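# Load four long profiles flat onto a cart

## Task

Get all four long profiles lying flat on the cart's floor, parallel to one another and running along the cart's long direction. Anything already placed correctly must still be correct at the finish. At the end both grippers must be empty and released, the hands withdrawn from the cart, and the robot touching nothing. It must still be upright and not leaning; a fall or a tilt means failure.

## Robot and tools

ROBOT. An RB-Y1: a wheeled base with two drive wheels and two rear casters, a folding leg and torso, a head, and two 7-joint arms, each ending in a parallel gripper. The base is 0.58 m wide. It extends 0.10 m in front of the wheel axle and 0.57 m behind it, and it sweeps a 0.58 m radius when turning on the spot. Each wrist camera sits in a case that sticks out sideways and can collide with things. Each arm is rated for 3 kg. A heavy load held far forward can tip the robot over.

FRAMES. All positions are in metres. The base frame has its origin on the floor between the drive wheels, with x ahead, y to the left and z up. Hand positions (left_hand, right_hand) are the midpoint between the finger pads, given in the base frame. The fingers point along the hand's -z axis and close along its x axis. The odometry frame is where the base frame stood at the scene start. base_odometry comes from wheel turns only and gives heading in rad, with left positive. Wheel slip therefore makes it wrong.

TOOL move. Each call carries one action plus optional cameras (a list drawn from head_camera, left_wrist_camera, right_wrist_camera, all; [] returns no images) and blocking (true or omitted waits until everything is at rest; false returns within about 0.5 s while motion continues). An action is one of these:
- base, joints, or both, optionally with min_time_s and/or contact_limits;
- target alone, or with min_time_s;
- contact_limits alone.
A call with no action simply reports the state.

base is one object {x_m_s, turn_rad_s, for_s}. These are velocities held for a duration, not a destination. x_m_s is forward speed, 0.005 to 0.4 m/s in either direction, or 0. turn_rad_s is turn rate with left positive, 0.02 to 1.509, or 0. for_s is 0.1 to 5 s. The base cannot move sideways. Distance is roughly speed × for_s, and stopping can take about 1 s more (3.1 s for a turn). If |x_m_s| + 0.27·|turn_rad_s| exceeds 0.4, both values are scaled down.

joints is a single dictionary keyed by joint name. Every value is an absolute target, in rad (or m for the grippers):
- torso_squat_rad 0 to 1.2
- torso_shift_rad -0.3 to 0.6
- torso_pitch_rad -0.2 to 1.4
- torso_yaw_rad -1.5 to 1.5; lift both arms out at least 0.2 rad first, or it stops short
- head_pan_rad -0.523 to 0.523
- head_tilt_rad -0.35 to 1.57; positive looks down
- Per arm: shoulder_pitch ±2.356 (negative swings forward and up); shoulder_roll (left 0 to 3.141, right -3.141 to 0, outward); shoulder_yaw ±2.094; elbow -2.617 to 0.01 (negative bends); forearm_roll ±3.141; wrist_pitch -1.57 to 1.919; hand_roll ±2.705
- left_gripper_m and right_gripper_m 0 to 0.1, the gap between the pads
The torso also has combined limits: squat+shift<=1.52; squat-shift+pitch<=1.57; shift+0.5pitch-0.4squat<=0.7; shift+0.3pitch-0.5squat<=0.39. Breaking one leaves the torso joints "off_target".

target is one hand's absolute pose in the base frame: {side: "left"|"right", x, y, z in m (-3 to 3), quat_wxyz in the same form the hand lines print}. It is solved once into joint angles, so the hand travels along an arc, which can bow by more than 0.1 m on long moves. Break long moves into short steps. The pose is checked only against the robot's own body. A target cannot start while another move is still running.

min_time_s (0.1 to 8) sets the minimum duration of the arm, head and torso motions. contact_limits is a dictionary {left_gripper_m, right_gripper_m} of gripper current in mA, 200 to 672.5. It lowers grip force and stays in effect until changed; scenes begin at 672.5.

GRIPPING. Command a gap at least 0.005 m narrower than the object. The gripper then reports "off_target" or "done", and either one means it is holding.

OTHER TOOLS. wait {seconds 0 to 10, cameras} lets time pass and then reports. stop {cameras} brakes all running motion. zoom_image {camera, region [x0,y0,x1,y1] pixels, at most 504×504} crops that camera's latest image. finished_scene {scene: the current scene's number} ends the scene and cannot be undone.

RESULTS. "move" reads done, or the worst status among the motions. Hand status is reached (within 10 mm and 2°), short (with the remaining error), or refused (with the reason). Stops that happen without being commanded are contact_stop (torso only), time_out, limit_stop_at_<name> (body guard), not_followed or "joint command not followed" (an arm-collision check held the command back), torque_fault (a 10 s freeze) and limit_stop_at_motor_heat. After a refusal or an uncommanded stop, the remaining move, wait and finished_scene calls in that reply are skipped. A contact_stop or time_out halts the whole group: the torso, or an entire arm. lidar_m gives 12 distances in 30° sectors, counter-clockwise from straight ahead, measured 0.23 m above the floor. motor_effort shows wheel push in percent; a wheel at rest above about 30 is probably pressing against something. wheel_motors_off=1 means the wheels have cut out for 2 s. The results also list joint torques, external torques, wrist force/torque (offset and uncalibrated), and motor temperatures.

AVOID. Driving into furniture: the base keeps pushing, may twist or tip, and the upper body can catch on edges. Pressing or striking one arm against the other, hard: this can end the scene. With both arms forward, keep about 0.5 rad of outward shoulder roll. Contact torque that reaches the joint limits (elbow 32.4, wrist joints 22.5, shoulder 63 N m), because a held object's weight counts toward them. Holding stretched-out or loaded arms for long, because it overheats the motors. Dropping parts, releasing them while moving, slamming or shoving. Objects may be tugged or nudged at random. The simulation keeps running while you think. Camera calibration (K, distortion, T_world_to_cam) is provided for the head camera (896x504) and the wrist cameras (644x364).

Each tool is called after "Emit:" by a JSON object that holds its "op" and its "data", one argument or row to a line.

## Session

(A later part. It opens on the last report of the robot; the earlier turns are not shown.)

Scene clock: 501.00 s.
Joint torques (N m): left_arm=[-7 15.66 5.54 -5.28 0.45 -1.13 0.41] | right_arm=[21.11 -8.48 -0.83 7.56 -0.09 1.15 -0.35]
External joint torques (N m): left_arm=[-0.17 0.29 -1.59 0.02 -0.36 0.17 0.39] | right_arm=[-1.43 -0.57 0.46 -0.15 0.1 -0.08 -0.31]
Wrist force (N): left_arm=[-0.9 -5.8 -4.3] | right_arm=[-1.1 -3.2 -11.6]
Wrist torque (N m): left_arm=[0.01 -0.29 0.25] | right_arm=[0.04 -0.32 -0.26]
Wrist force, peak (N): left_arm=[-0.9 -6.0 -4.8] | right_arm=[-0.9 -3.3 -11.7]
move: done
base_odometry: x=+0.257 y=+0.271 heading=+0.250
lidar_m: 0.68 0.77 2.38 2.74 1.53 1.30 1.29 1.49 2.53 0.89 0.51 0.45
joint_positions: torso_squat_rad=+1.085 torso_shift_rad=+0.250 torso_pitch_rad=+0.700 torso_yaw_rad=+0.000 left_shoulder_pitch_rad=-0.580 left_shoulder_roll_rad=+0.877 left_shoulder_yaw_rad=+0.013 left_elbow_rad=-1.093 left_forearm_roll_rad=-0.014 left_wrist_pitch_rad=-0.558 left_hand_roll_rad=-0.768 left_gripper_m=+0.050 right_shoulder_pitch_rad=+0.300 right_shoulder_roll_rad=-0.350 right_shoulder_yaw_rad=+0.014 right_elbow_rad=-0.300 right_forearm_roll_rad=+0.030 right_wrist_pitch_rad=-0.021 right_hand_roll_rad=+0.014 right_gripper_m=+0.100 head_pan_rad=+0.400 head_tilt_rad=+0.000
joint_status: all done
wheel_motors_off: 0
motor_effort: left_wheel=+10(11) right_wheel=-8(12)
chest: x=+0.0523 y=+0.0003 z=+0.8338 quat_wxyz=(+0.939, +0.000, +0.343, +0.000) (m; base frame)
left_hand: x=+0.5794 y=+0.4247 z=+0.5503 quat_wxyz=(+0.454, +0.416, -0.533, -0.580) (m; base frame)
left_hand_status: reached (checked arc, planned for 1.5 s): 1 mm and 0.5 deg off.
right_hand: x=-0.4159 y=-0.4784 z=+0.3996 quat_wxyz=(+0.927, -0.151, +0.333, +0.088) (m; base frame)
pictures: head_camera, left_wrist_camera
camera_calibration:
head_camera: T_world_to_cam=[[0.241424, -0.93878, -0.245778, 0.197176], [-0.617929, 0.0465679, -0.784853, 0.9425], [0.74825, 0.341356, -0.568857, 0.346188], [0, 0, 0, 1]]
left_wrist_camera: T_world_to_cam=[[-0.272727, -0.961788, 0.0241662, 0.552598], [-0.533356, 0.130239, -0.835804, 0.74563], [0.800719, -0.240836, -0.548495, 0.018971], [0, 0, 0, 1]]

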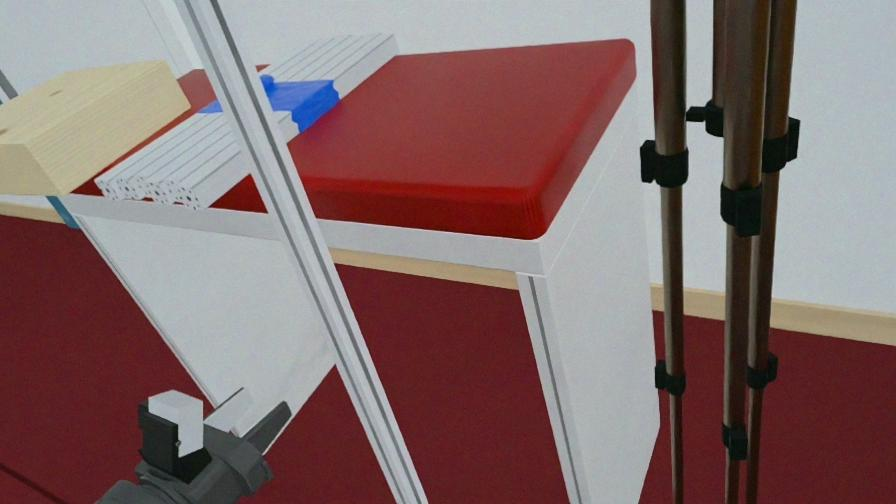

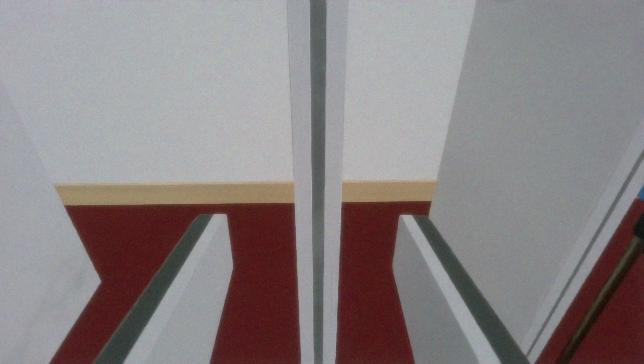

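Emit:
{"op": "move", "data": {
  "target": {"side":"left","x":0.630,"y":0.4065,"z":0.55,"quat_wxyz":[0.451,0.416,-0.536,-0.580]},
  "cameras": ["left_wrist_camera"]
}}

Emit:
{"op": "move", "data": {
  "target": {"side":"left","x":0.657,"y":0.400,"z":0.55,"quat_wxyz":[0.451,0.416,-0.536,-0.580]},
  "cameras": ["left_wrist_camera"]
}}

Scene clock: 507.07 s.
Wrist force, peak (N): left_arm=[0.2 -6.7 -4.1] | right_arm=[-0.8 -3.3 -11.8]
move: done
joint_status: all done
wheel_motors_off: 0
motor_effort: left_wheel=+7(11) right_wheel=-9(13)
left_hand_status: reached (checked arc, planned for 0.6 s): 0 mm and 0.1 deg off.
pictures: left_wrist_camera
camera_calibration:
left_wrist_camera: T_world_to_cam=[[-0.277895, -0.960303, 0.024352, 0.551301], [-0.52867, 0.131724, -0.838544, 0.772711], [0.802049, -0.245901, -0.544289, -0.0271014], [0, 0, 0, 1]]

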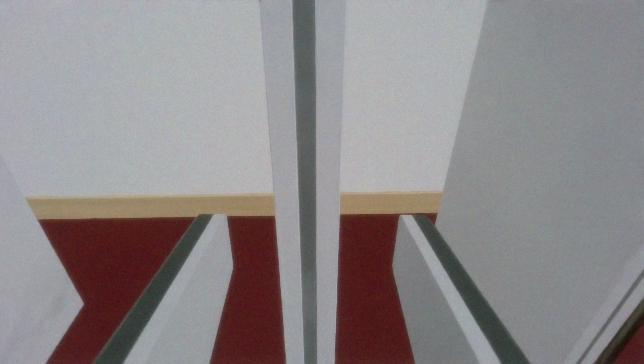

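Scene clock: 508.07 s.
Joint torques (N m): left_arm=[-12.49 13.96 4.14 -5.09 0.47 -1.52 0.54] | right_arm=[20.38 -8.21 -1.01 7.52 0.1 1.28 -0.29]
External joint torques (N m): left_arm=[-0.62 -1.63 -1.27 0.32 -0.41 -0.27 0.53] | right_arm=[-2.16 -0.3 0.28 -0.18 0.29 0.05 -0.25]
Wrist force (N): left_arm=[-1.1 -5.6 -4.0] | right_arm=[-0.8 -3.0 -11.5]
Wrist torque (N m): left_arm=[-0.03 -0.23 0.24] | right_arm=[0.03 -0.28 -0.28]
Wrist force, peak (N): left_arm=[-1.6 -6.8 -4.3] | right_arm=[-0.7 -3.4 -11.7]
move: done
base_odometry: x=+0.257 y=+0.271 heading=+0.250
lidar_m: 0.69 0.76 2.38 2.76 1.53 1.29 1.29 1.50 2.52 0.91 0.49 0.44
joint_positions: torso_squat_rad=+1.085 torso_shift_rad=+0.250 torso_pitch_rad=+0.700 torso_yaw_rad=+0.000 left_shoulder_pitch_rad=-0.952 left_shoulder_roll_rad=+0.835 left_shoulder_yaw_rad=-0.124 left_elbow_rad=-0.719 left_forearm_roll_rad=-0.088 left_wrist_pitch_rad=-0.610 left_hand_roll_rad=-0.736 left_gripper_m=+0.050 right_shoulder_pitch_rad=+0.300 right_shoulder_roll_rad=-0.350 right_shoulder_yaw_rad=+0.014 right_elbow_rad=-0.300 right_forearm_roll_rad=+0.030 right_wrist_pitch_rad=-0.021 right_hand_roll_rad=+0.014 right_gripper_m=+0.100 head_pan_rad=+0.400 head_tilt_rad=+0.000
joint_status: all done
wheel_motors_off: 0
motor_effort: left_wheel=+7(9) right_wheel=-6(12)
chest: x=+0.0522 y=+0.0003 z=+0.8338 quat_wxyz=(+0.939, +0.000, +0.343, +0.000) (m; base frame)
left_hand: x=+0.6566 y=+0.3997 z=+0.5504 quat_wxyz=(+0.453, +0.416, -0.534, -0.580) (m; base frame)
left_hand_status: reached (checked arc, planned for 0.5 s): 1 mm and 0.3 deg off.
right_hand: x=-0.4159 y=-0.4784 z=+0.3996 quat_wxyz=(+0.927, -0.151, +0.333, +0.088) (m; base frame)
pictures: left_wrist_camera
camera_calibration:
left_wrist_camera: T_world_to_cam=[[-0.275211, -0.961079, 0.024204, 0.550949], [-0.531161, 0.13102, -0.837079, 0.789039], [0.801328, -0.243229, -0.546546, -0.0493334], [0, 0, 0, 1]]

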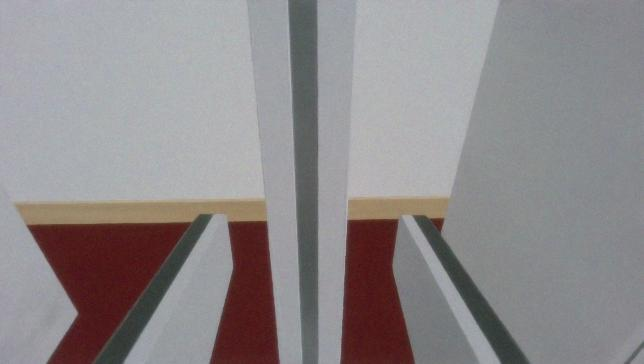

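Emit:
{"op": "move", "data": {
  "target": {"side":"left","x":0.678,"y":0.398,"z":0.55,"quat_wxyz":[0.451,0.416,-0.536,-0.580]},
  "cameras": ["left_wrist_camera"]
}}

Emit:
{"op": "move", "data": {
  "target": {"side":"left","x":0.695,"y":0.3935,"z":0.55,"quat_wxyz":[0.451,0.416,-0.536,-0.580]},
  "cameras": ["left_wrist_camera"]
}}

Scene clock: 512.33 s.
Wrist force, peak (N): left_arm=[0.3 -6.6 -4.9] | right_arm=[-0.9 -3.2 -11.8]
move: done
joint_status: all done
wheel_motors_off: 0
motor_effort: left_wheel=+8(8) right_wheel=-9(10)
left_hand_status: reached (checked arc, planned for 0.6 s): 0 mm and 0.3 deg off.
pictures: left_wrist_camera
camera_calibration:
left_wrist_camera: T_world_to_cam=[[-0.275091, -0.961109, 0.0243915, 0.554715], [-0.531225, 0.130805, -0.837072, 0.800513], [0.801327, -0.243228, -0.546548, -0.066751], [0, 0, 0, 1]]

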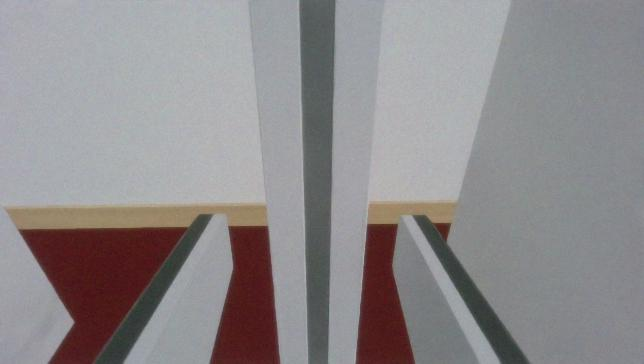

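Scene clock: 513.13 s.
Joint torques (N m): left_arm=[-15.51 13.77 0.87 -4.75 0.7 -1.21 0.26] | right_arm=[20.61 -8.61 -0.53 7.63 -0.07 1.22 -0.28]
External joint torques (N m): left_arm=[-0.4 -0.81 -1.92 0.28 -0.32 0.04 0.25] | right_arm=[-1.93 -0.71 0.76 -0.08 0.12 -0.01 -0.24]
Wrist force (N): left_arm=[-0.9 -5.8 -4.6] | right_arm=[-0.8 -3.2 -11.7]
Wrist torque (N m): left_arm=[-0.02 -0.21 0.22] | right_arm=[0.04 -0.28 -0.27]
Wrist force, peak (N): left_arm=[0.1 -7.1 -4.1] | right_arm=[-1.2 -3.2 -11.7]
move: short
base_odometry: x=+0.257 y=+0.271 heading=+0.250
lidar_m: 0.68 0.76 2.38 2.72 1.52 1.30 1.29 1.49 2.51 0.90 0.51 0.45
joint_positions: torso_squat_rad=+1.085 torso_shift_rad=+0.250 torso_pitch_rad=+0.700 torso_yaw_rad=+0.000 left_shoulder_pitch_rad=-1.264 left_shoulder_roll_rad=+0.775 left_shoulder_yaw_rad=-0.197 left_elbow_rad=-0.267 left_forearm_roll_rad=-0.150 left_wrist_pitch_rad=-0.742 left_hand_roll_rad=-0.738 left_gripper_m=+0.050 right_shoulder_pitch_rad=+0.300 right_shoulder_roll_rad=-0.350 right_shoulder_yaw_rad=+0.014 right_elbow_rad=-0.300 right_forearm_roll_rad=+0.030 right_wrist_pitch_rad=-0.021 right_hand_roll_rad=+0.014 right_gripper_m=+0.100 head_pan_rad=+0.400 head_tilt_rad=+0.000
joint_status: all done
wheel_motors_off: 0
motor_effort: left_wheel=+8(8) right_wheel=-8(9)
chest: x=+0.0522 y=+0.0003 z=+0.8338 quat_wxyz=(+0.939, +0.000, +0.343, +0.000) (m; base frame)
left_hand: x=+0.6945 y=+0.3933 z=+0.5505 quat_wxyz=(+0.464, +0.418, -0.521, -0.581) (m; base frame)
left_hand_status: short (checked arc, as near as the solve gets, planned for 0.5 s): 1 mm and 2.3 deg off. The place is met; only the turn is off.
right_hand: x=-0.4159 y=-0.4784 z=+0.3996 quat_wxyz=(+0.927, -0.151, +0.333, +0.088) (m; base frame)
pictures: left_wrist_camera
camera_calibration:
left_wrist_camera: T_world_to_cam=[[-0.25025, -0.967917, 0.0226304, 0.541363], [-0.553314, 0.123798, -0.823722, 0.821027], [0.794493, -0.218658, -0.566542, -0.075079], [0, 0, 0, 1]]

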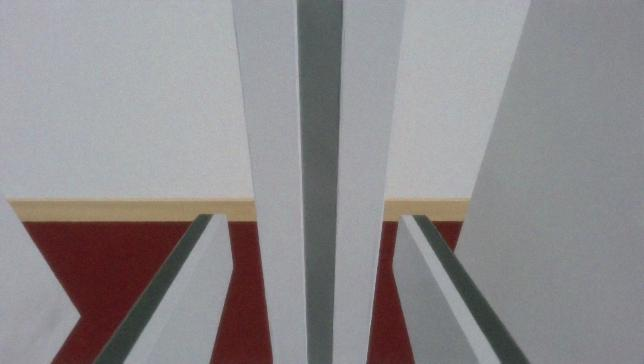

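Emit:
{"op": "move", "data": {
  "target": {"side":"left","x":0.690,"y":0.389,"z":0.55,"quat_wxyz":[0.451,0.416,-0.536,-0.580]},
  "cameras": []
}}

Emit:
{"op": "move", "data": {
  "base": {"x_m_s":0.05,"for_s":0.32},
  "cameras": ["left_wrist_camera"]
}}

Scene clock: 517.23 s.
Wrist force, peak (N): left_arm=[-0.9 -6.4 -5.0] | right_arm=[-0.8 -3.4 -11.8]
move: done
joint_status: all done
wheel_motors_off: 0
motor_effort: left_wheel=+7(8) right_wheel=-8(10)
left_hand_status: reached (checked arc, planned for 0.2 s): 0 mm and 0.8 deg off.
pictures: none

Scene clock: 518.07 s.
Joint torques (N m): left_arm=[-15.1 13.14 3.36 -4.95 0.77 -1.43 -0.02] | right_arm=[20.79 -8.3 -0.97 7.6 0.02 1.37 -0.19]
External joint torques (N m): left_arm=[-0.18 -1.38 0.57 0.05 -0.27 -0.16 -0.03] | right_arm=[-1.76 -0.39 0.32 -0.11 0.21 0.14 -0.15]
Wrist force (N): left_arm=[-0.7 -5.8 -4.6] | right_arm=[-1.0 -3.1 -11.5]
Wrist torque (N m): left_arm=[0.01 -0.20 0.20] | right_arm=[0.03 -0.30 -0.28]
Wrist force, peak (N): left_arm=[-0.7 -6.5 -4.9] | right_arm=[-1.2 -3.3 -11.9]
move: done
base_odometry: x=+0.274 y=+0.275 heading=+0.251
lidar_m: 0.66 0.76 1.20 2.75 1.55 1.31 1.29 1.50 2.56 0.89 0.49 0.42
base_status: done (sent for 0.33 of 0.33 s)
joint_positions: torso_squat_rad=+1.085 torso_shift_rad=+0.250 torso_pitch_rad=+0.700 torso_yaw_rad=+0.000 left_shoulder_pitch_rad=-1.252 left_shoulder_roll_rad=+0.770 left_shoulder_yaw_rad=-0.191 left_elbow_rad=-0.267 left_forearm_roll_rad=-0.145 left_wrist_pitch_rad=-0.777 left_hand_roll_rad=-0.749 left_gripper_m=+0.050 right_shoulder_pitch_rad=+0.300 right_shoulder_roll_rad=-0.350 right_shoulder_yaw_rad=+0.014 right_elbow_rad=-0.300 right_forearm_roll_rad=+0.030 right_wrist_pitch_rad=-0.021 right_hand_roll_rad=+0.014 right_gripper_m=+0.100 head_pan_rad=+0.400 head_tilt_rad=+0.000
wheel_motors_off: 0
motor_effort: left_wheel=+4(34) right_wheel=-7(22)
chest: x=+0.0523 y=+0.0003 z=+0.8338 quat_wxyz=(+0.939, +0.000, +0.343, +0.000) (m; base frame)
left_hand: x=+0.6898 y=+0.3889 z=+0.5501 quat_wxyz=(+0.455, +0.417, -0.531, -0.580) (m; base frame)
right_hand: x=-0.4159 y=-0.4784 z=+0.3996 quat_wxyz=(+0.927, -0.151, +0.333, +0.088) (m; base frame)
pictures: left_wrist_camera
camera_calibration:
left_wrist_camera: T_world_to_cam=[[-0.269398, -0.96273, 0.0239782, 0.546438], [-0.536571, 0.129378, -0.833878, 0.81048], [0.799698, -0.237511, -0.551427, -0.077077], [0, 0, 0, 1]]

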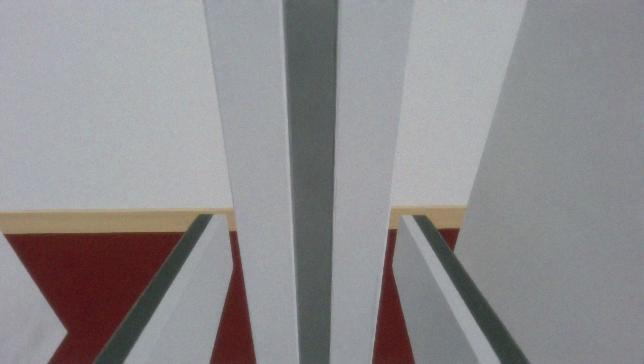

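Emit:
{"op": "move", "data": {
  "joints": {"left_gripper_m":0.012},
  "cameras": ["left_wrist_camera"]
}}

Emit:
{"op": "move", "data": {
  "target": {"side":"left","x":0.669,"y":0.394,"z":0.58,"quat_wxyz":[0.451,0.416,-0.536,-0.580]},
  "cameras": []
}}

Emit:
{"op": "move", "data": {
  "target": {"side":"left","x":0.535,"y":0.39,"z":0.65,"quat_wxyz":[0.451,0.416,-0.536,-0.580]},
  "cameras": ["left_wrist_camera","head_camera"]
}}

Emit:
{"op": "move", "data": {
  "base": {"x_m_s":-0.05,"for_s":0.32},
  "cameras": ["left_wrist_camera"]
}}

Scene clock: 523.40 s.
Wrist force, peak (N): left_arm=[-0.7 -6.2 -4.8] | right_arm=[-1.1 -3.4 -11.7]
move: off_target
joint_status: left_gripper_m off_target (ended at +0.031, target +0.012)
wheel_motors_off: 0
motor_effort: left_wheel=+3(3) right_wheel=-7(10)
pictures: left_wrist_camera
camera_calibration:
left_wrist_camera: T_world_to_cam=[[-0.269413, -0.962725, 0.0240196, 0.546415], [-0.536567, 0.12935, -0.833885, 0.810493], [0.799696, -0.237547, -0.551415, -0.0770692], [0, 0, 0, 1]]

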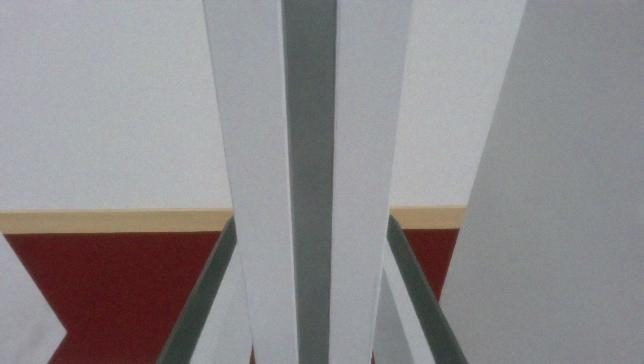

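Scene clock: 524.93 s.
Wrist force, peak (N): left_arm=[-1.0 21.8 -1.5] | right_arm=[-1.1 -3.3 -11.8]
move: done
joint_status: all done
wheel_motors_off: 0
motor_effort: left_wheel=+5(6) right_wheel=-6(8)
left_hand_status: reached (checked arc, planned for 0.9 s): 2 mm and 0.1 deg off.
pictures: none

Scene clock: 526.67 s.
Wrist force, peak (N): left_arm=[-3.7 -18.0 -4.6] | right_arm=[-0.9 -3.5 -11.7]
move: done
joint_status: all done
wheel_motors_off: 0
motor_effort: left_wheel=+5(6) right_wheel=-7(8)
left_hand_status: reached (checked arc, planned for 1.2 s): 1 mm and 0.2 deg off.
pictures: head_camera, left_wrist_camera
camera_calibration:
head_camera: T_world_to_cam=[[0.241319, -0.93884, -0.245652, 0.197097], [-0.618191, 0.0464098, -0.784657, 0.942351], [0.748068, 0.341212, -0.569183, 0.346326], [0, 0, 0, 1]]
left_wrist_camera: T_world_to_cam=[[-0.280695, -0.959451, 0.0257697, 0.507195], [-0.5289, 0.132218, -0.838321, 0.806854], [0.800921, -0.248942, -0.544567, 0.101467], [0, 0, 0, 1]]

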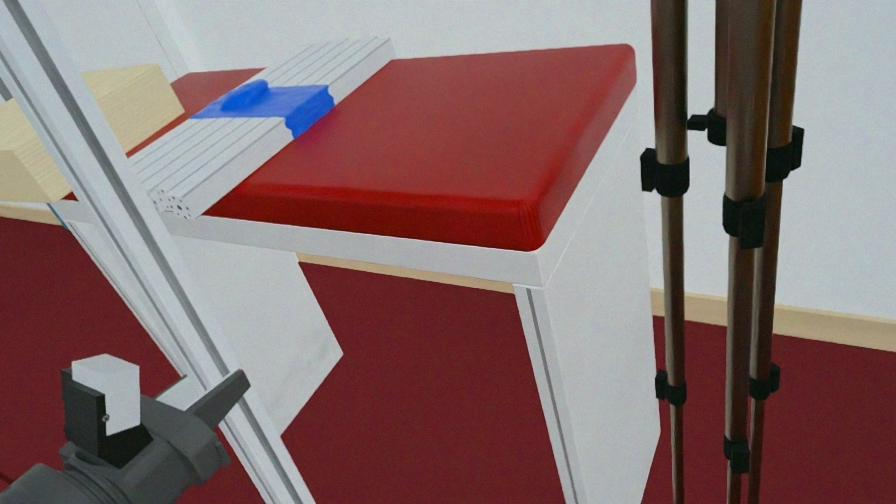

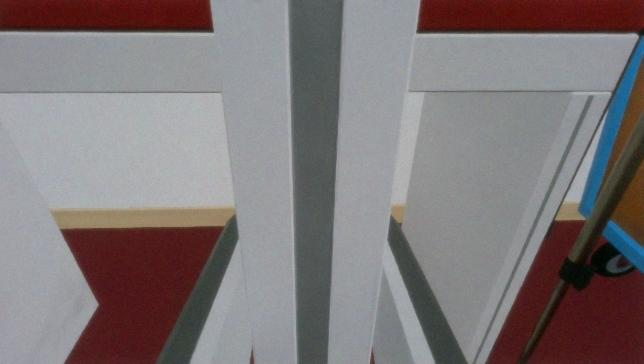

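Scene clock: 527.50 s.
Joint torques (N m): left_arm=[-6.97 13.89 11.21 -8.04 0.62 -2.64 0.03] | right_arm=[20.39 -8.46 -1 7.66 -0.05 1.24 -0.31]
External joint torques (N m): left_arm=[-3.58 1.73 2.21 -2.39 0.23 -1.37 0.02] | right_arm=[-2.16 -0.55 0.29 -0.05 0.14 0.01 -0.27]
Wrist force (N): left_arm=[-0.3 -15.1 -5.4] | right_arm=[-0.8 -3.2 -11.5]
Wrist torque (N m): left_arm=[-0.20 -0.23 0.27] | right_arm=[0.03 -0.28 -0.27]
Wrist force, peak (N): left_arm=[-1.1 -15.5 -6.0] | right_arm=[-0.9 -3.0 -12.0]
move: done
base_odometry: x=+0.257 y=+0.271 heading=+0.251
lidar_m: 0.69 0.62 2.39 2.76 1.54 1.28 1.29 1.49 2.52 0.90 0.50 0.44
base_status: done (sent for 0.33 of 0.33 s)
joint_positions: torso_squat_rad=+1.085 torso_shift_rad=+0.250 torso_pitch_rad=+0.700 torso_yaw_rad=+0.000 left_shoulder_pitch_rad=-0.180 left_shoulder_roll_rad=+0.962 left_shoulder_yaw_rad=+0.236 left_elbow_rad=-1.783 left_forearm_roll_rad=+0.084 left_wrist_pitch_rad=-0.201 left_hand_roll_rad=-0.741 left_gripper_m=+0.031 right_shoulder_pitch_rad=+0.300 right_shoulder_roll_rad=-0.350 right_shoulder_yaw_rad=+0.014 right_elbow_rad=-0.300 right_forearm_roll_rad=+0.030 right_wrist_pitch_rad=-0.021 right_hand_roll_rad=+0.014 right_gripper_m=+0.100 head_pan_rad=+0.400 head_tilt_rad=+0.000
wheel_motors_off: 0
motor_effort: left_wheel=+4(24) right_wheel=+0(29)
chest: x=+0.0523 y=+0.0004 z=+0.8338 quat_wxyz=(+0.939, +0.000, +0.343, +0.000) (m; base frame)
left_hand: x=+0.5343 y=+0.3904 z=+0.6490 quat_wxyz=(+0.451, +0.415, -0.536, -0.580) (m; base frame)
right_hand: x=-0.4159 y=-0.4784 z=+0.3998 quat_wxyz=(+0.927, -0.151, +0.333, +0.088) (m; base frame)
pictures: left_wrist_camera
camera_calibration:
left_wrist_camera: T_world_to_cam=[[-0.28077, -0.95943, 0.025727, 0.507226], [-0.528753, 0.132254, -0.838409, 0.806899], [0.800993, -0.249003, -0.544434, 0.101397], [0, 0, 0, 1]]

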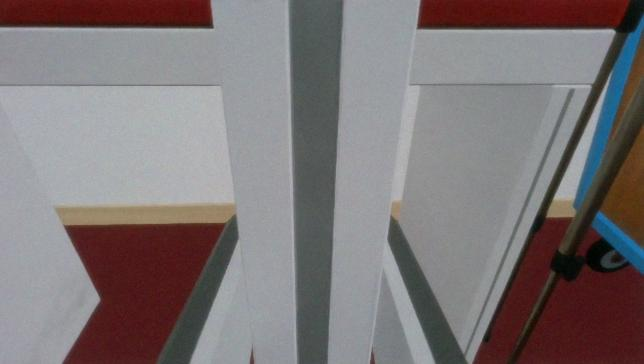

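Emit:
{"op": "move", "data": {
  "base": {"x_m_s":-0.2,"for_s":2.43},
  "cameras": []
}}

Emit:
{"op": "move", "data": {
  "base": {"turn_rad_s":-0.5,"for_s":2.9},
  "joints": {"torso_squat_rad":0.5,"torso_shift_rad":0,"torso_pitch_rad":0.3,"head_pan_rad":0,"head_tilt_rad":0.5},
  "cameras": []
}}

Emit:
{"op": "move", "data": {
  "base": {"x_m_s":0.3,"for_s":2.45},
  "cameras": []
}}

Emit:
{"op": "move", "data": {
  "base": {"turn_rad_s":0.5,"for_s":2.37},
  "cameras": []
}}

Emit:
{"op": "move", "data": {
  "target": {"side":"left","x":0.45,"y":0.25,"z":1.18,"quat_wxyz":[0.7071,0,-0.7071,0]},
  "min_time_s": 3,
  "cameras": []
}}

Emit:
{"op": "move", "data": {
  "target": {"side":"left","x":0.48,"y":0.07,"z":1.18,"quat_wxyz":[0.7071,0,-0.7071,0]},
  "min_time_s": 2,
  "cameras": ["head_camera"]
}}

Emit:
{"op": "move", "data": {
  "base": {"x_m_s":0.2,"for_s":1.9},
  "joints": {"right_shoulder_roll_rad":-0.6},
  "cameras": ["head_camera"]
}}

Emit:
{"op": "move", "data": {
  "joints": {"torso_squat_rad":0.6,"torso_shift_rad":0.2,"torso_pitch_rad":0.8,"head_tilt_rad":0.1},
  "cameras": ["head_camera"]
}}

Emit:
{"op": "move", "data": {
  "target": {"side":"left","x":0.68,"y":0.064,"z":0.70,"quat_wxyz":[0.9998,-0.02,0,0]},
  "min_time_s": 2.5,
  "cameras": ["head_camera"]
}}

Emit:
{"op": "move", "data": {
  "joints": {"torso_squat_rad":0.75,"torso_shift_rad":0.4,"torso_pitch_rad":1.0},
  "cameras": ["head_camera"]
}}

Scene clock: 539.97 s.
Wrist force, peak (N): left_arm=[-0.4 -16.1 -5.2] | right_arm=[-1.1 -3.2 -11.9]
move: done
base_status: done (sent for 2.43 of 2.43 s)
wheel_motors_off: 0
motor_effort: left_wheel=+8(35) right_wheel=-7(27)
pictures: none

Scene clock: 544.20 s.
Wrist force, peak (N): left_arm=[-0.3 -16.3 -5.1] | right_arm=[-3.4 -3.0 -12.8]
move: done
base_status: done (sent for 2.9 of 2.9 s)
joint_status: all done
wheel_motors_off: 0
motor_effort: left_wheel=+16(41) right_wheel=+4(35)
pictures: none

Scene clock: 547.87 s.
Wrist force, peak (N): left_arm=[0.9 -14.8 -0.4] | right_arm=[-3.4 -2.8 -12.8]
move: done
base_status: done (sent for 2.47 of 2.47 s)
wheel_motors_off: 0
motor_effort: left_wheel=-10(49) right_wheel=+7(48)
pictures: none

Scene clock: 551.60 s.
Wrist force, peak (N): left_arm=[0.6 -14.7 0.6] | right_arm=[-3.2 -3.0 -12.8]
move: done
base_status: done (sent for 2.37 of 2.37 s)
wheel_motors_off: 0
motor_effort: left_wheel=+3(46) right_wheel=+14(36)
pictures: none

Scene clock: 554.93 s.
Wrist force, peak (N): left_arm=[-16.4 0.2 -4.4] | right_arm=[-3.5 -2.7 -12.7]
move: done
joint_status: all done
wheel_motors_off: 0
motor_effort: left_wheel=+4(4) right_wheel=+16(19)
left_hand_status: reached (checked arc, planned for 3.0 s): 2 mm and 0.1 deg off.
pictures: none

Scene clock: 557.27 s.
Wrist force, peak (N): left_arm=[-16.7 1.2 -4.8] | right_arm=[-3.4 -2.9 -12.7]
move: done
joint_status: all done
wheel_motors_off: 0
motor_effort: left_wheel=+4(4) right_wheel=+16(19)
left_hand_status: reached (checked arc, planned for 2.0 s): 1 mm and 0.2 deg off.
pictures: head_camera
camera_calibration:
head_camera: T_world_to_cam=[[-0.0581359, -0.998218, 0.0134579, -0.0156283], [-0.68239, 0.0298953, -0.730376, 1.02275], [0.728672, -0.0516446, -0.682912, 0.921084], [0, 0, 0, 1]]

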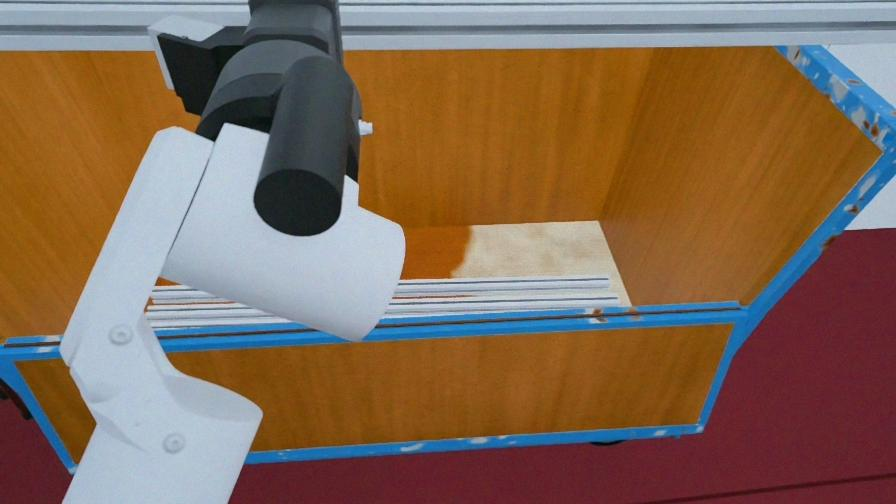

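Scene clock: 560.03 s.
Wrist force, peak (N): left_arm=[-17.4 0.1 -4.7] | right_arm=[-3.7 -1.5 -12.8]
move: done
base_status: done (sent for 1.9 of 1.9 s)
joint_status: all done
wheel_motors_off: 0
motor_effort: left_wheel=+8(47) right_wheel=-9(53)
pictures: head_camera
camera_calibration:
head_camera: T_world_to_cam=[[-0.0581405, -0.998219, 0.0133285, -0.0155577], [-0.682448, 0.0299972, -0.730319, 1.0227], [0.728619, -0.0515571, -0.682976, 0.921116], [0, 0, 0, 1]]

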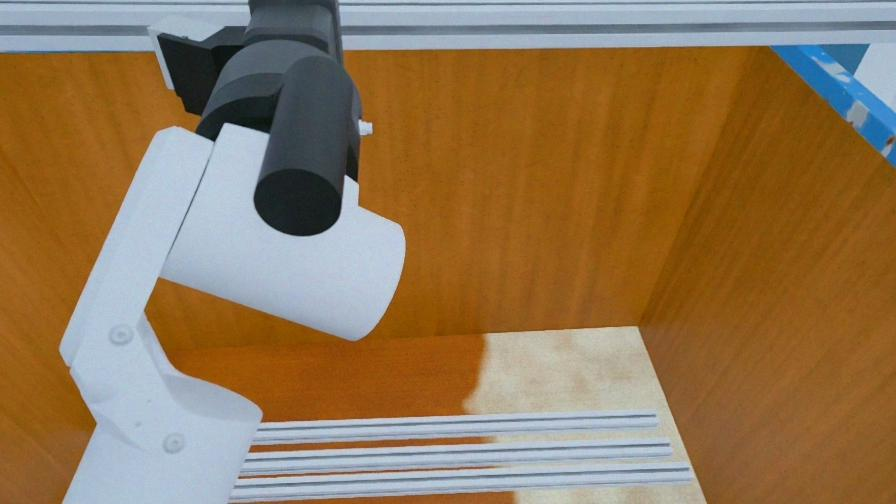

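Scene clock: 562.63 s.
Wrist force, peak (N): left_arm=[-16.0 -0.1 -10.5] | right_arm=[-2.3 -1.8 -11.8]
move: done
joint_status: all done
wheel_motors_off: 0
motor_effort: left_wheel=+8(13) right_wheel=-8(11)
pictures: head_camera
camera_calibration:
head_camera: T_world_to_cam=[[-0.0562724, -0.998236, 0.0189319, -0.00136817], [-0.752019, 0.0299047, -0.658463, 1.039], [0.656735, -0.0512905, -0.752375, 0.657307], [0, 0, 0, 1]]

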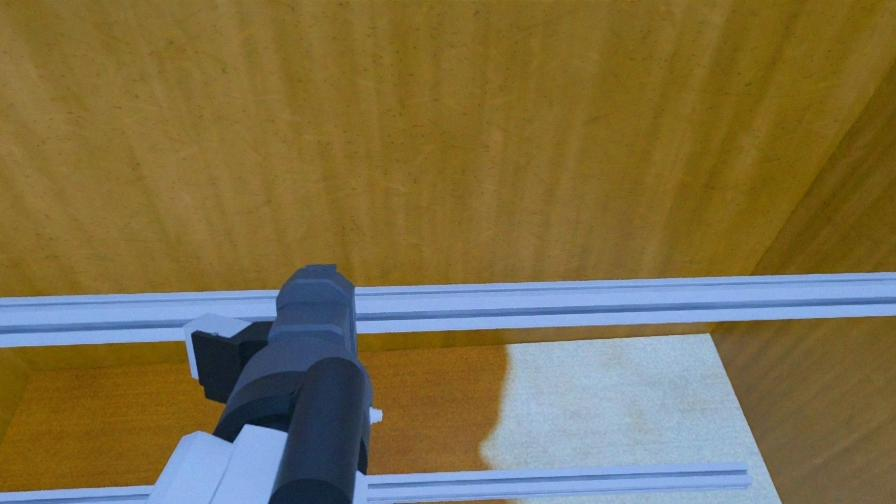

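Scene clock: 565.47 s.
Wrist force, peak (N): left_arm=[-5.2 -0.2 -19.4] | right_arm=[0.2 -3.1 -10.8]
move: short
joint_status: all done
wheel_motors_off: 0
motor_effort: left_wheel=+7(8) right_wheel=-7(11)
left_hand_status: short (checked arc, as near as the solve gets, planned for 2.5 s): 2 mm and 8.1 deg off. The place is met; only the turn is off.
pictures: head_camera
camera_calibration:
head_camera: T_world_to_cam=[[-0.0562686, -0.998236, 0.0189235, -0.0013608], [-0.752012, 0.0299069, -0.65847, 1.039], [0.656743, -0.0512819, -0.752369, 0.657304], [0, 0, 0, 1]]

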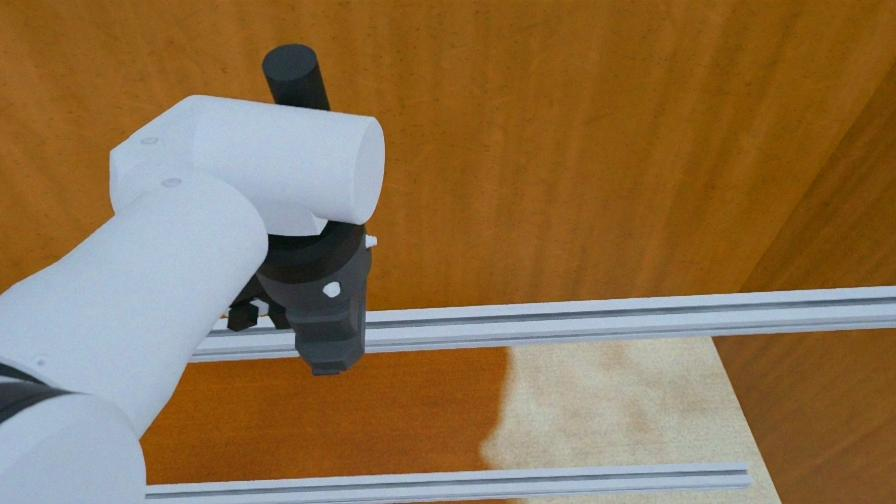

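Scene clock: 567.63 s.
Joint torques (N m): left_arm=[-26.14 4.12 0.63 -8.84 -0.15 0.08 0.04] | right_arm=[24.32 -7.23 -0.75 9.81 -0.01 1.66 -0.31]
External joint torques (N m): left_arm=[-5.43 1.32 0.81 -1.89 -0.31 0.08 0.04] | right_arm=[-1.86 -0.21 0.49 0.17 0.23 -0.01 -0.26]
Wrist force (N): left_arm=[0.5 1.2 -19.2] | right_arm=[0.5 -3.7 -9.3]
Wrist torque (N m): left_arm=[-0.42 -0.14 0.21] | right_arm=[0.00 -0.21 -0.25]
Wrist force, peak (N): left_arm=[0.3 1.1 -20.2] | right_arm=[0.1 -3.0 -11.0]
move: done
base_odometry: x=+0.435 y=-0.545 heading=-0.015
lidar_m: 0.24 0.27 0.36 1.88 2.14 1.53 1.45 1.50 2.02 4.84 0.38 0.26
joint_positions: torso_squat_rad=+0.750 torso_shift_rad=+0.400 torso_pitch_rad=+1.001 torso_yaw_rad=+0.000 left_shoulder_pitch_rad=-1.928 left_shoulder_roll_rad=+0.210 left_shoulder_yaw_rad=+0.237 left_elbow_rad=-0.266 left_forearm_roll_rad=+0.004 left_wrist_pitch_rad=+1.194 left_hand_roll_rad=+0.266 left_gripper_m=+0.031 right_shoulder_pitch_rad=+0.300 right_shoulder_roll_rad=-0.600 right_shoulder_yaw_rad=+0.014 right_elbow_rad=-0.300 right_forearm_roll_rad=+0.030 right_wrist_pitch_rad=-0.021 right_hand_roll_rad=+0.014 right_gripper_m=+0.100 head_pan_rad=+0.000 head_tilt_rad=+0.100
joint_status: all done
wheel_motors_off: 0
motor_effort: left_wheel=+3(8) right_wheel=-4(10)
chest: x=+0.2321 y=+0.0003 z=+0.9192 quat_wxyz=(+0.877, +0.000, +0.480, +0.000) (m; base frame)
left_hand: x=+0.7182 y=+0.0642 z=+0.4506 quat_wxyz=(+0.999, -0.038, +0.032, +0.005) (m; base frame)
right_hand: x=-0.2692 y=-0.6450 z=+0.6829 quat_wxyz=(+0.836, -0.220, +0.463, +0.197) (m; base frame)
pictures: head_camera
camera_calibration:
head_camera: T_world_to_cam=[[-0.0514137, -0.998235, 0.02973, -0.0028122], [-0.867856, 0.029929, -0.495914, 0.914892], [0.494149, -0.0512981, -0.867863, 0.612864], [0, 0, 0, 1]]

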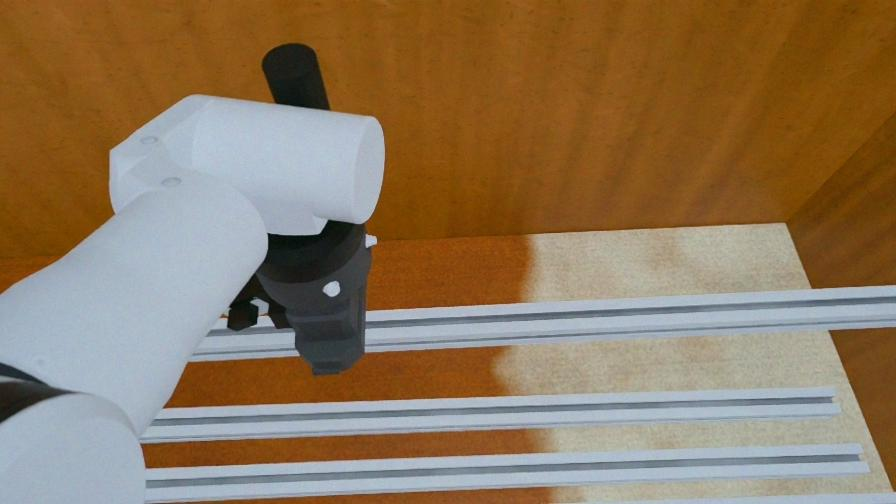

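Emit:
{"op": "move", "data": {
  "joints": {"torso_squat_rad":0.86,"torso_shift_rad":0.45,"torso_pitch_rad":1.03},
  "cameras": []
}}

Emit:
{"op": "move", "data": {
  "target": {"side":"left","x":0.722,"y":0.064,"z":0.345,"quat_wxyz":[0.9998,-0.02,0,0]},
  "cameras": ["head_camera","left_wrist_camera"]
}}

Scene clock: 571.63 s.
Wrist force, peak (N): left_arm=[1.1 1.0 -20.6] | right_arm=[0.8 -3.7 -9.8]
move: done
joint_status: all done
wheel_motors_off: 0
motor_effort: left_wheel=+0(2) right_wheel=+2(5)
pictures: none

Scene clock: 572.37 s.
Joint torques (N m): left_arm=[-24.92 2.05 -1.35 -8.65 0.02 -0.32 0.41] | right_arm=[24.51 -6.5 -1.1 9.93 -0.18 1.79 -0.42]
External joint torques (N m): left_arm=[-5.17 -0.01 -1.12 -1.87 -0.05 -0.14 0.41] | right_arm=[-1.99 0.07 0.09 0.16 0.06 0.09 -0.37]
Wrist force (N): left_arm=[-1.4 0.9 -18.9] | right_arm=[0.4 -3.7 -9.5]
Wrist torque (N m): left_arm=[-0.59 -0.23 0.28] | right_arm=[0.04 -0.21 -0.23]
Wrist force, peak (N): left_arm=[-5.0 -0.1 -20.9] | right_arm=[0.6 -3.9 -9.6]
move: short
base_odometry: x=+0.435 y=-0.545 heading=-0.016
lidar_m: 0.24 0.26 0.36 1.87 2.14 1.53 1.45 1.51 2.02 4.86 0.39 0.27
joint_positions: torso_squat_rad=+0.860 torso_shift_rad=+0.450 torso_pitch_rad=+1.031 torso_yaw_rad=+0.000 left_shoulder_pitch_rad=-1.879 left_shoulder_roll_rad=+0.189 left_shoulder_yaw_rad=+0.192 left_elbow_rad=-0.266 left_forearm_roll_rad=-0.038 left_wrist_pitch_rad=+1.022 left_hand_roll_rad=+0.305 left_gripper_m=+0.031 right_shoulder_pitch_rad=+0.300 right_shoulder_roll_rad=-0.600 right_shoulder_yaw_rad=+0.014 right_elbow_rad=-0.300 right_forearm_roll_rad=+0.030 right_wrist_pitch_rad=-0.021 right_hand_roll_rad=+0.014 right_gripper_m=+0.100 head_pan_rad=+0.000 head_tilt_rad=+0.100
joint_status: all done
wheel_motors_off: 0
motor_effort: left_wheel=+0(1) right_wheel=+1(3)
chest: x=+0.2361 y=+0.0003 z=+0.8509 quat_wxyz=(+0.870, +0.000, +0.493, +0.000) (m; base frame)
left_hand: x=+0.7206 y=+0.0645 z=+0.3448 quat_wxyz=(+0.999, -0.026, -0.019, +0.001) (m; base frame)
left_hand_status: short (checked arc, as near as the solve gets, planned for 0.4 s): 1 mm and 2.3 deg off. The place is met; only the turn is off.
right_hand: x=-0.2720 y=-0.6450 z=+0.6296 quat_wxyz=(+0.829, -0.217, +0.475, +0.200) (m; base frame)
pictures: head_camera, left_wrist_camera
camera_calibration:
head_camera: T_world_to_cam=[[-0.0505148, -0.998234, 0.0312445, -0.00208557], [-0.882319, 0.0299475, -0.469698, 0.865602], [0.467933, -0.0512943, -0.882274, 0.56996], [0, 0, 0, 1]]
left_wrist_camera: T_world_to_cam=[[0.997113, 0.0246704, 0.0718107, -0.745511], [-0.0164271, -0.853258, 0.52123, -0.0809008], [0.074132, -0.520905, -0.850389, 0.352231], [0, 0, 0, 1]]

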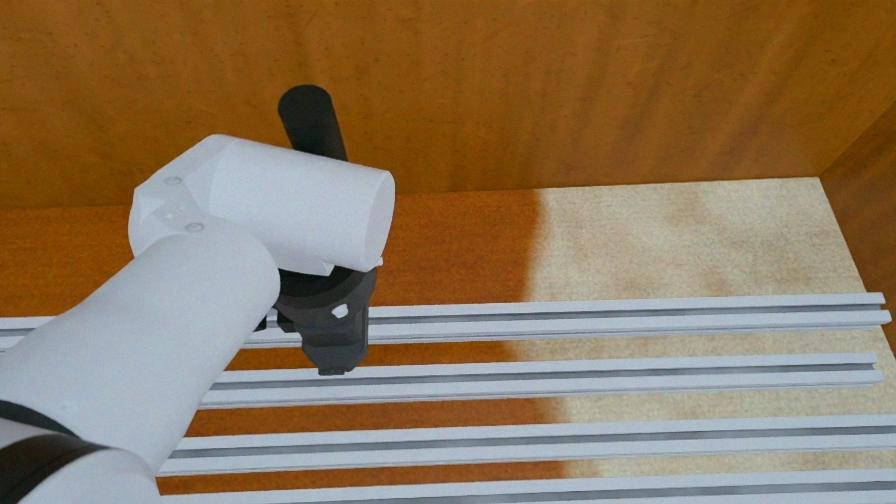

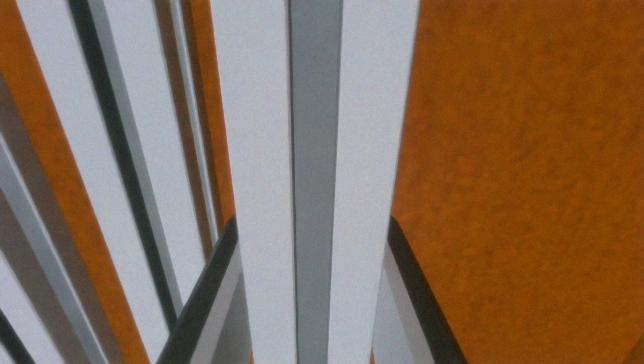

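Emit:
{"op": "move", "data": {
  "target": {"side":"left","x":0.720,"y":0.074,"z":0.352,"quat_wxyz":[0.9998,-0.02,0,0]},
  "cameras": []
}}

Emit:
{"op": "move", "data": {
  "joints": {"torso_squat_rad":0.90,"torso_pitch_rad":1.05},
  "cameras": ["head_camera"]
}}

Emit:
{"op": "move", "data": {
  "target": {"side":"left","x":0.722,"y":0.074,"z":0.308,"quat_wxyz":[0.9998,-0.02,0,0]},
  "cameras": ["head_camera"]
}}

Emit:
{"op": "move", "data": {
  "target": {"side":"left","x":0.722,"y":0.074,"z":0.303,"quat_wxyz":[0.9998,-0.02,0,0]},
  "cameras": []
}}

Emit:
{"op": "move", "data": {
  "cameras": ["head_camera"]
}}

Scene clock: 579.03 s.
Wrist force, peak (N): left_arm=[-3.9 -6.3 -19.9] | right_arm=[0.4 -3.7 -9.8]
move: done
joint_status: all done
wheel_motors_off: 0
motor_effort: left_wheel=-3(4) right_wheel=+5(5)
left_hand_status: reached (checked arc, planned for 0.2 s): 2 mm and 0.2 deg off.
pictures: none

Scene clock: 579.90 s.
Wrist force, peak (N): left_arm=[3.4 -6.1 -18.2] | right_arm=[0.9 -3.6 -9.9]
move: done
joint_status: all done
wheel_motors_off: 0
motor_effort: left_wheel=-6(7) right_wheel=+4(8)
pictures: head_camera
camera_calibration:
head_camera: T_world_to_cam=[[-0.0500537, -0.998226, 0.0322397, -0.00261349], [-0.891232, 0.0300727, -0.452549, 0.836255], [0.450777, -0.0513849, -0.891156, 0.562578], [0, 0, 0, 1]]

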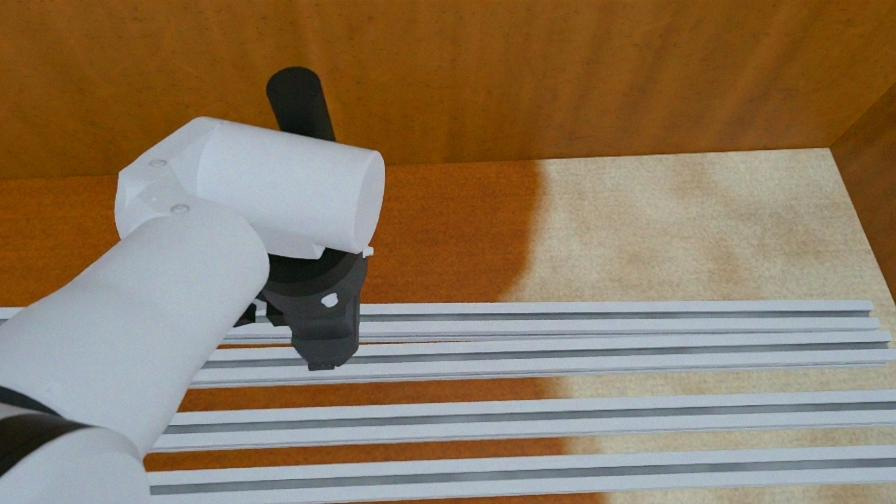

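Scene clock: 580.63 s.
Wrist force, peak (N): left_arm=[-11.5 -19.0 -2.4] | right_arm=[1.8 -4.1 -9.7]
move: short
joint_status: all done
wheel_motors_off: 0
motor_effort: left_wheel=+1(8) right_wheel=+4(11)
left_hand_status: short (checked arc, as near as the solve gets, planned for 0.3 s): 1 mm and 5.2 deg off. The place is met; only the turn is off.
pictures: head_camera
camera_calibration:
head_camera: T_world_to_cam=[[-0.0500182, -0.99823, 0.0321722, -0.00257192], [-0.891082, 0.0300544, -0.452847, 0.836375], [0.451079, -0.0513186, -0.891008, 0.562541], [0, 0, 0, 1]]

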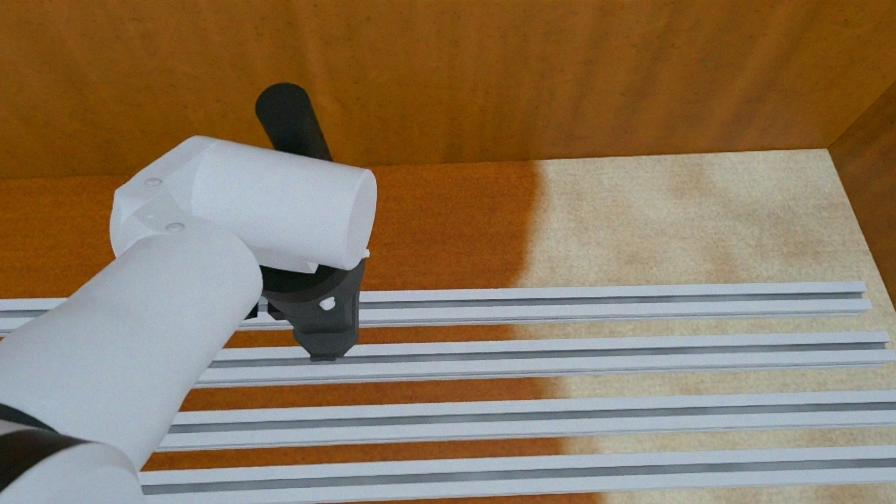

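Scene clock: 581.23 s.
Wrist force, peak (N): left_arm=[-21.2 2.3 45.2] | right_arm=[1.4 -4.1 -9.6]
move: short
joint_status: all done
wheel_motors_off: 0
motor_effort: left_wheel=+5(8) right_wheel=+2(5)
left_hand_status: short (checked arc, as near as the solve gets, planned for 0.2 s): 2 mm and 6.4 deg off. The place is met; only the turn is off.
pictures: none

Scene clock: 581.23 s.
Joint torques (N m): left_arm=[-13.3 4.52 -1.61 -5.59 -1.5 -5.16 0.19] | right_arm=[25.02 -6.75 -0.66 9.82 0.06 1.9 -0.25]
External joint torques (N m): left_arm=[6.04 2.31 -1.39 1.13 -1.57 -4.85 0.2] | right_arm=[-1.66 -0.47 0.5 -0.02 0.3 0.18 -0.2]
Motor temperatures (°C): left_arm=[39 34 34 40 43 39 41] | right_arm=[39 39 31 39 38 39 36]
Wrist force (N): left_arm=[-16.9 -1.9 35.7] | right_arm=[0.7 -3.7 -9.5]
Wrist torque (N m): left_arm=[-0.22 1.20 0.02] | right_arm=[0.06 -0.22 -0.28]
Wrist force, peak (N): left_arm=[-16.9 -1.9 35.7] | right_arm=[0.7 -3.7 -9.5]
base_odometry: x=+0.435 y=-0.545 heading=-0.015
lidar_m: 0.25 0.27 0.35 1.88 2.13 1.52 1.45 1.51 2.04 4.84 0.38 0.27
base_status: not commanded
joint_positions: torso_squat_rad=+0.900 torso_shift_rad=+0.449 torso_pitch_rad=+1.048 torso_yaw_rad=+0.000 left_shoulder_pitch_rad=-1.857 left_shoulder_roll_rad=+0.208 left_shoulder_yaw_rad=+0.198 left_elbow_rad=-0.267 left_forearm_roll_rad=-0.032 left_wrist_pitch_rad=+0.916 left_hand_roll_rad=+0.278 left_gripper_m=+0.031 right_shoulder_pitch_rad=+0.300 right_shoulder_roll_rad=-0.600 right_shoulder_yaw_rad=+0.014 right_elbow_rad=-0.300 right_forearm_roll_rad=+0.030 right_wrist_pitch_rad=-0.021 right_hand_roll_rad=+0.014 right_gripper_m=+0.100 head_pan_rad=+0.000 head_tilt_rad=+0.100
joint_status: all done
wheel_motors_off: 0
motor_effort: left_wheel=+5(8) right_wheel=+2(5)
chest: x=+0.2291 y=+0.0003 z=+0.8267 quat_wxyz=(+0.866, +0.000, +0.501, +0.000) (m; base frame)
left_hand: x=+0.7220 y=+0.0735 z=+0.3053 quat_wxyz=(+0.998, -0.036, -0.053, +0.001) (m; base frame)
left_hand_status: short (checked arc, as near as the solve gets, planned for 0.2 s): 2 mm and 6.4 deg off. The place is met; only the turn is off.
right_hand: x=-0.2829 y=-0.6450 z=+0.6145 quat_wxyz=(+0.825, -0.215, +0.483, +0.202) (m; base frame)
pictures: head_camera
camera_calibration:
head_camera: T_world_to_cam=[[-0.0499616, -0.998238, 0.032003, -0.00246842], [-0.890556, 0.030021, -0.453882, 0.836907], [0.452121, -0.0511771, -0.890487, 0.562369], [0, 0, 0, 1]] pos_world=[0.490931, 0.00119155, 0.880718]

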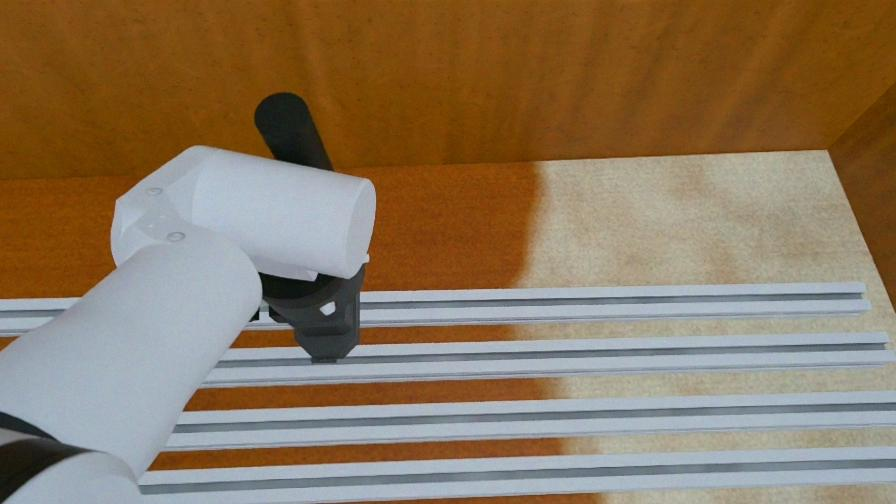

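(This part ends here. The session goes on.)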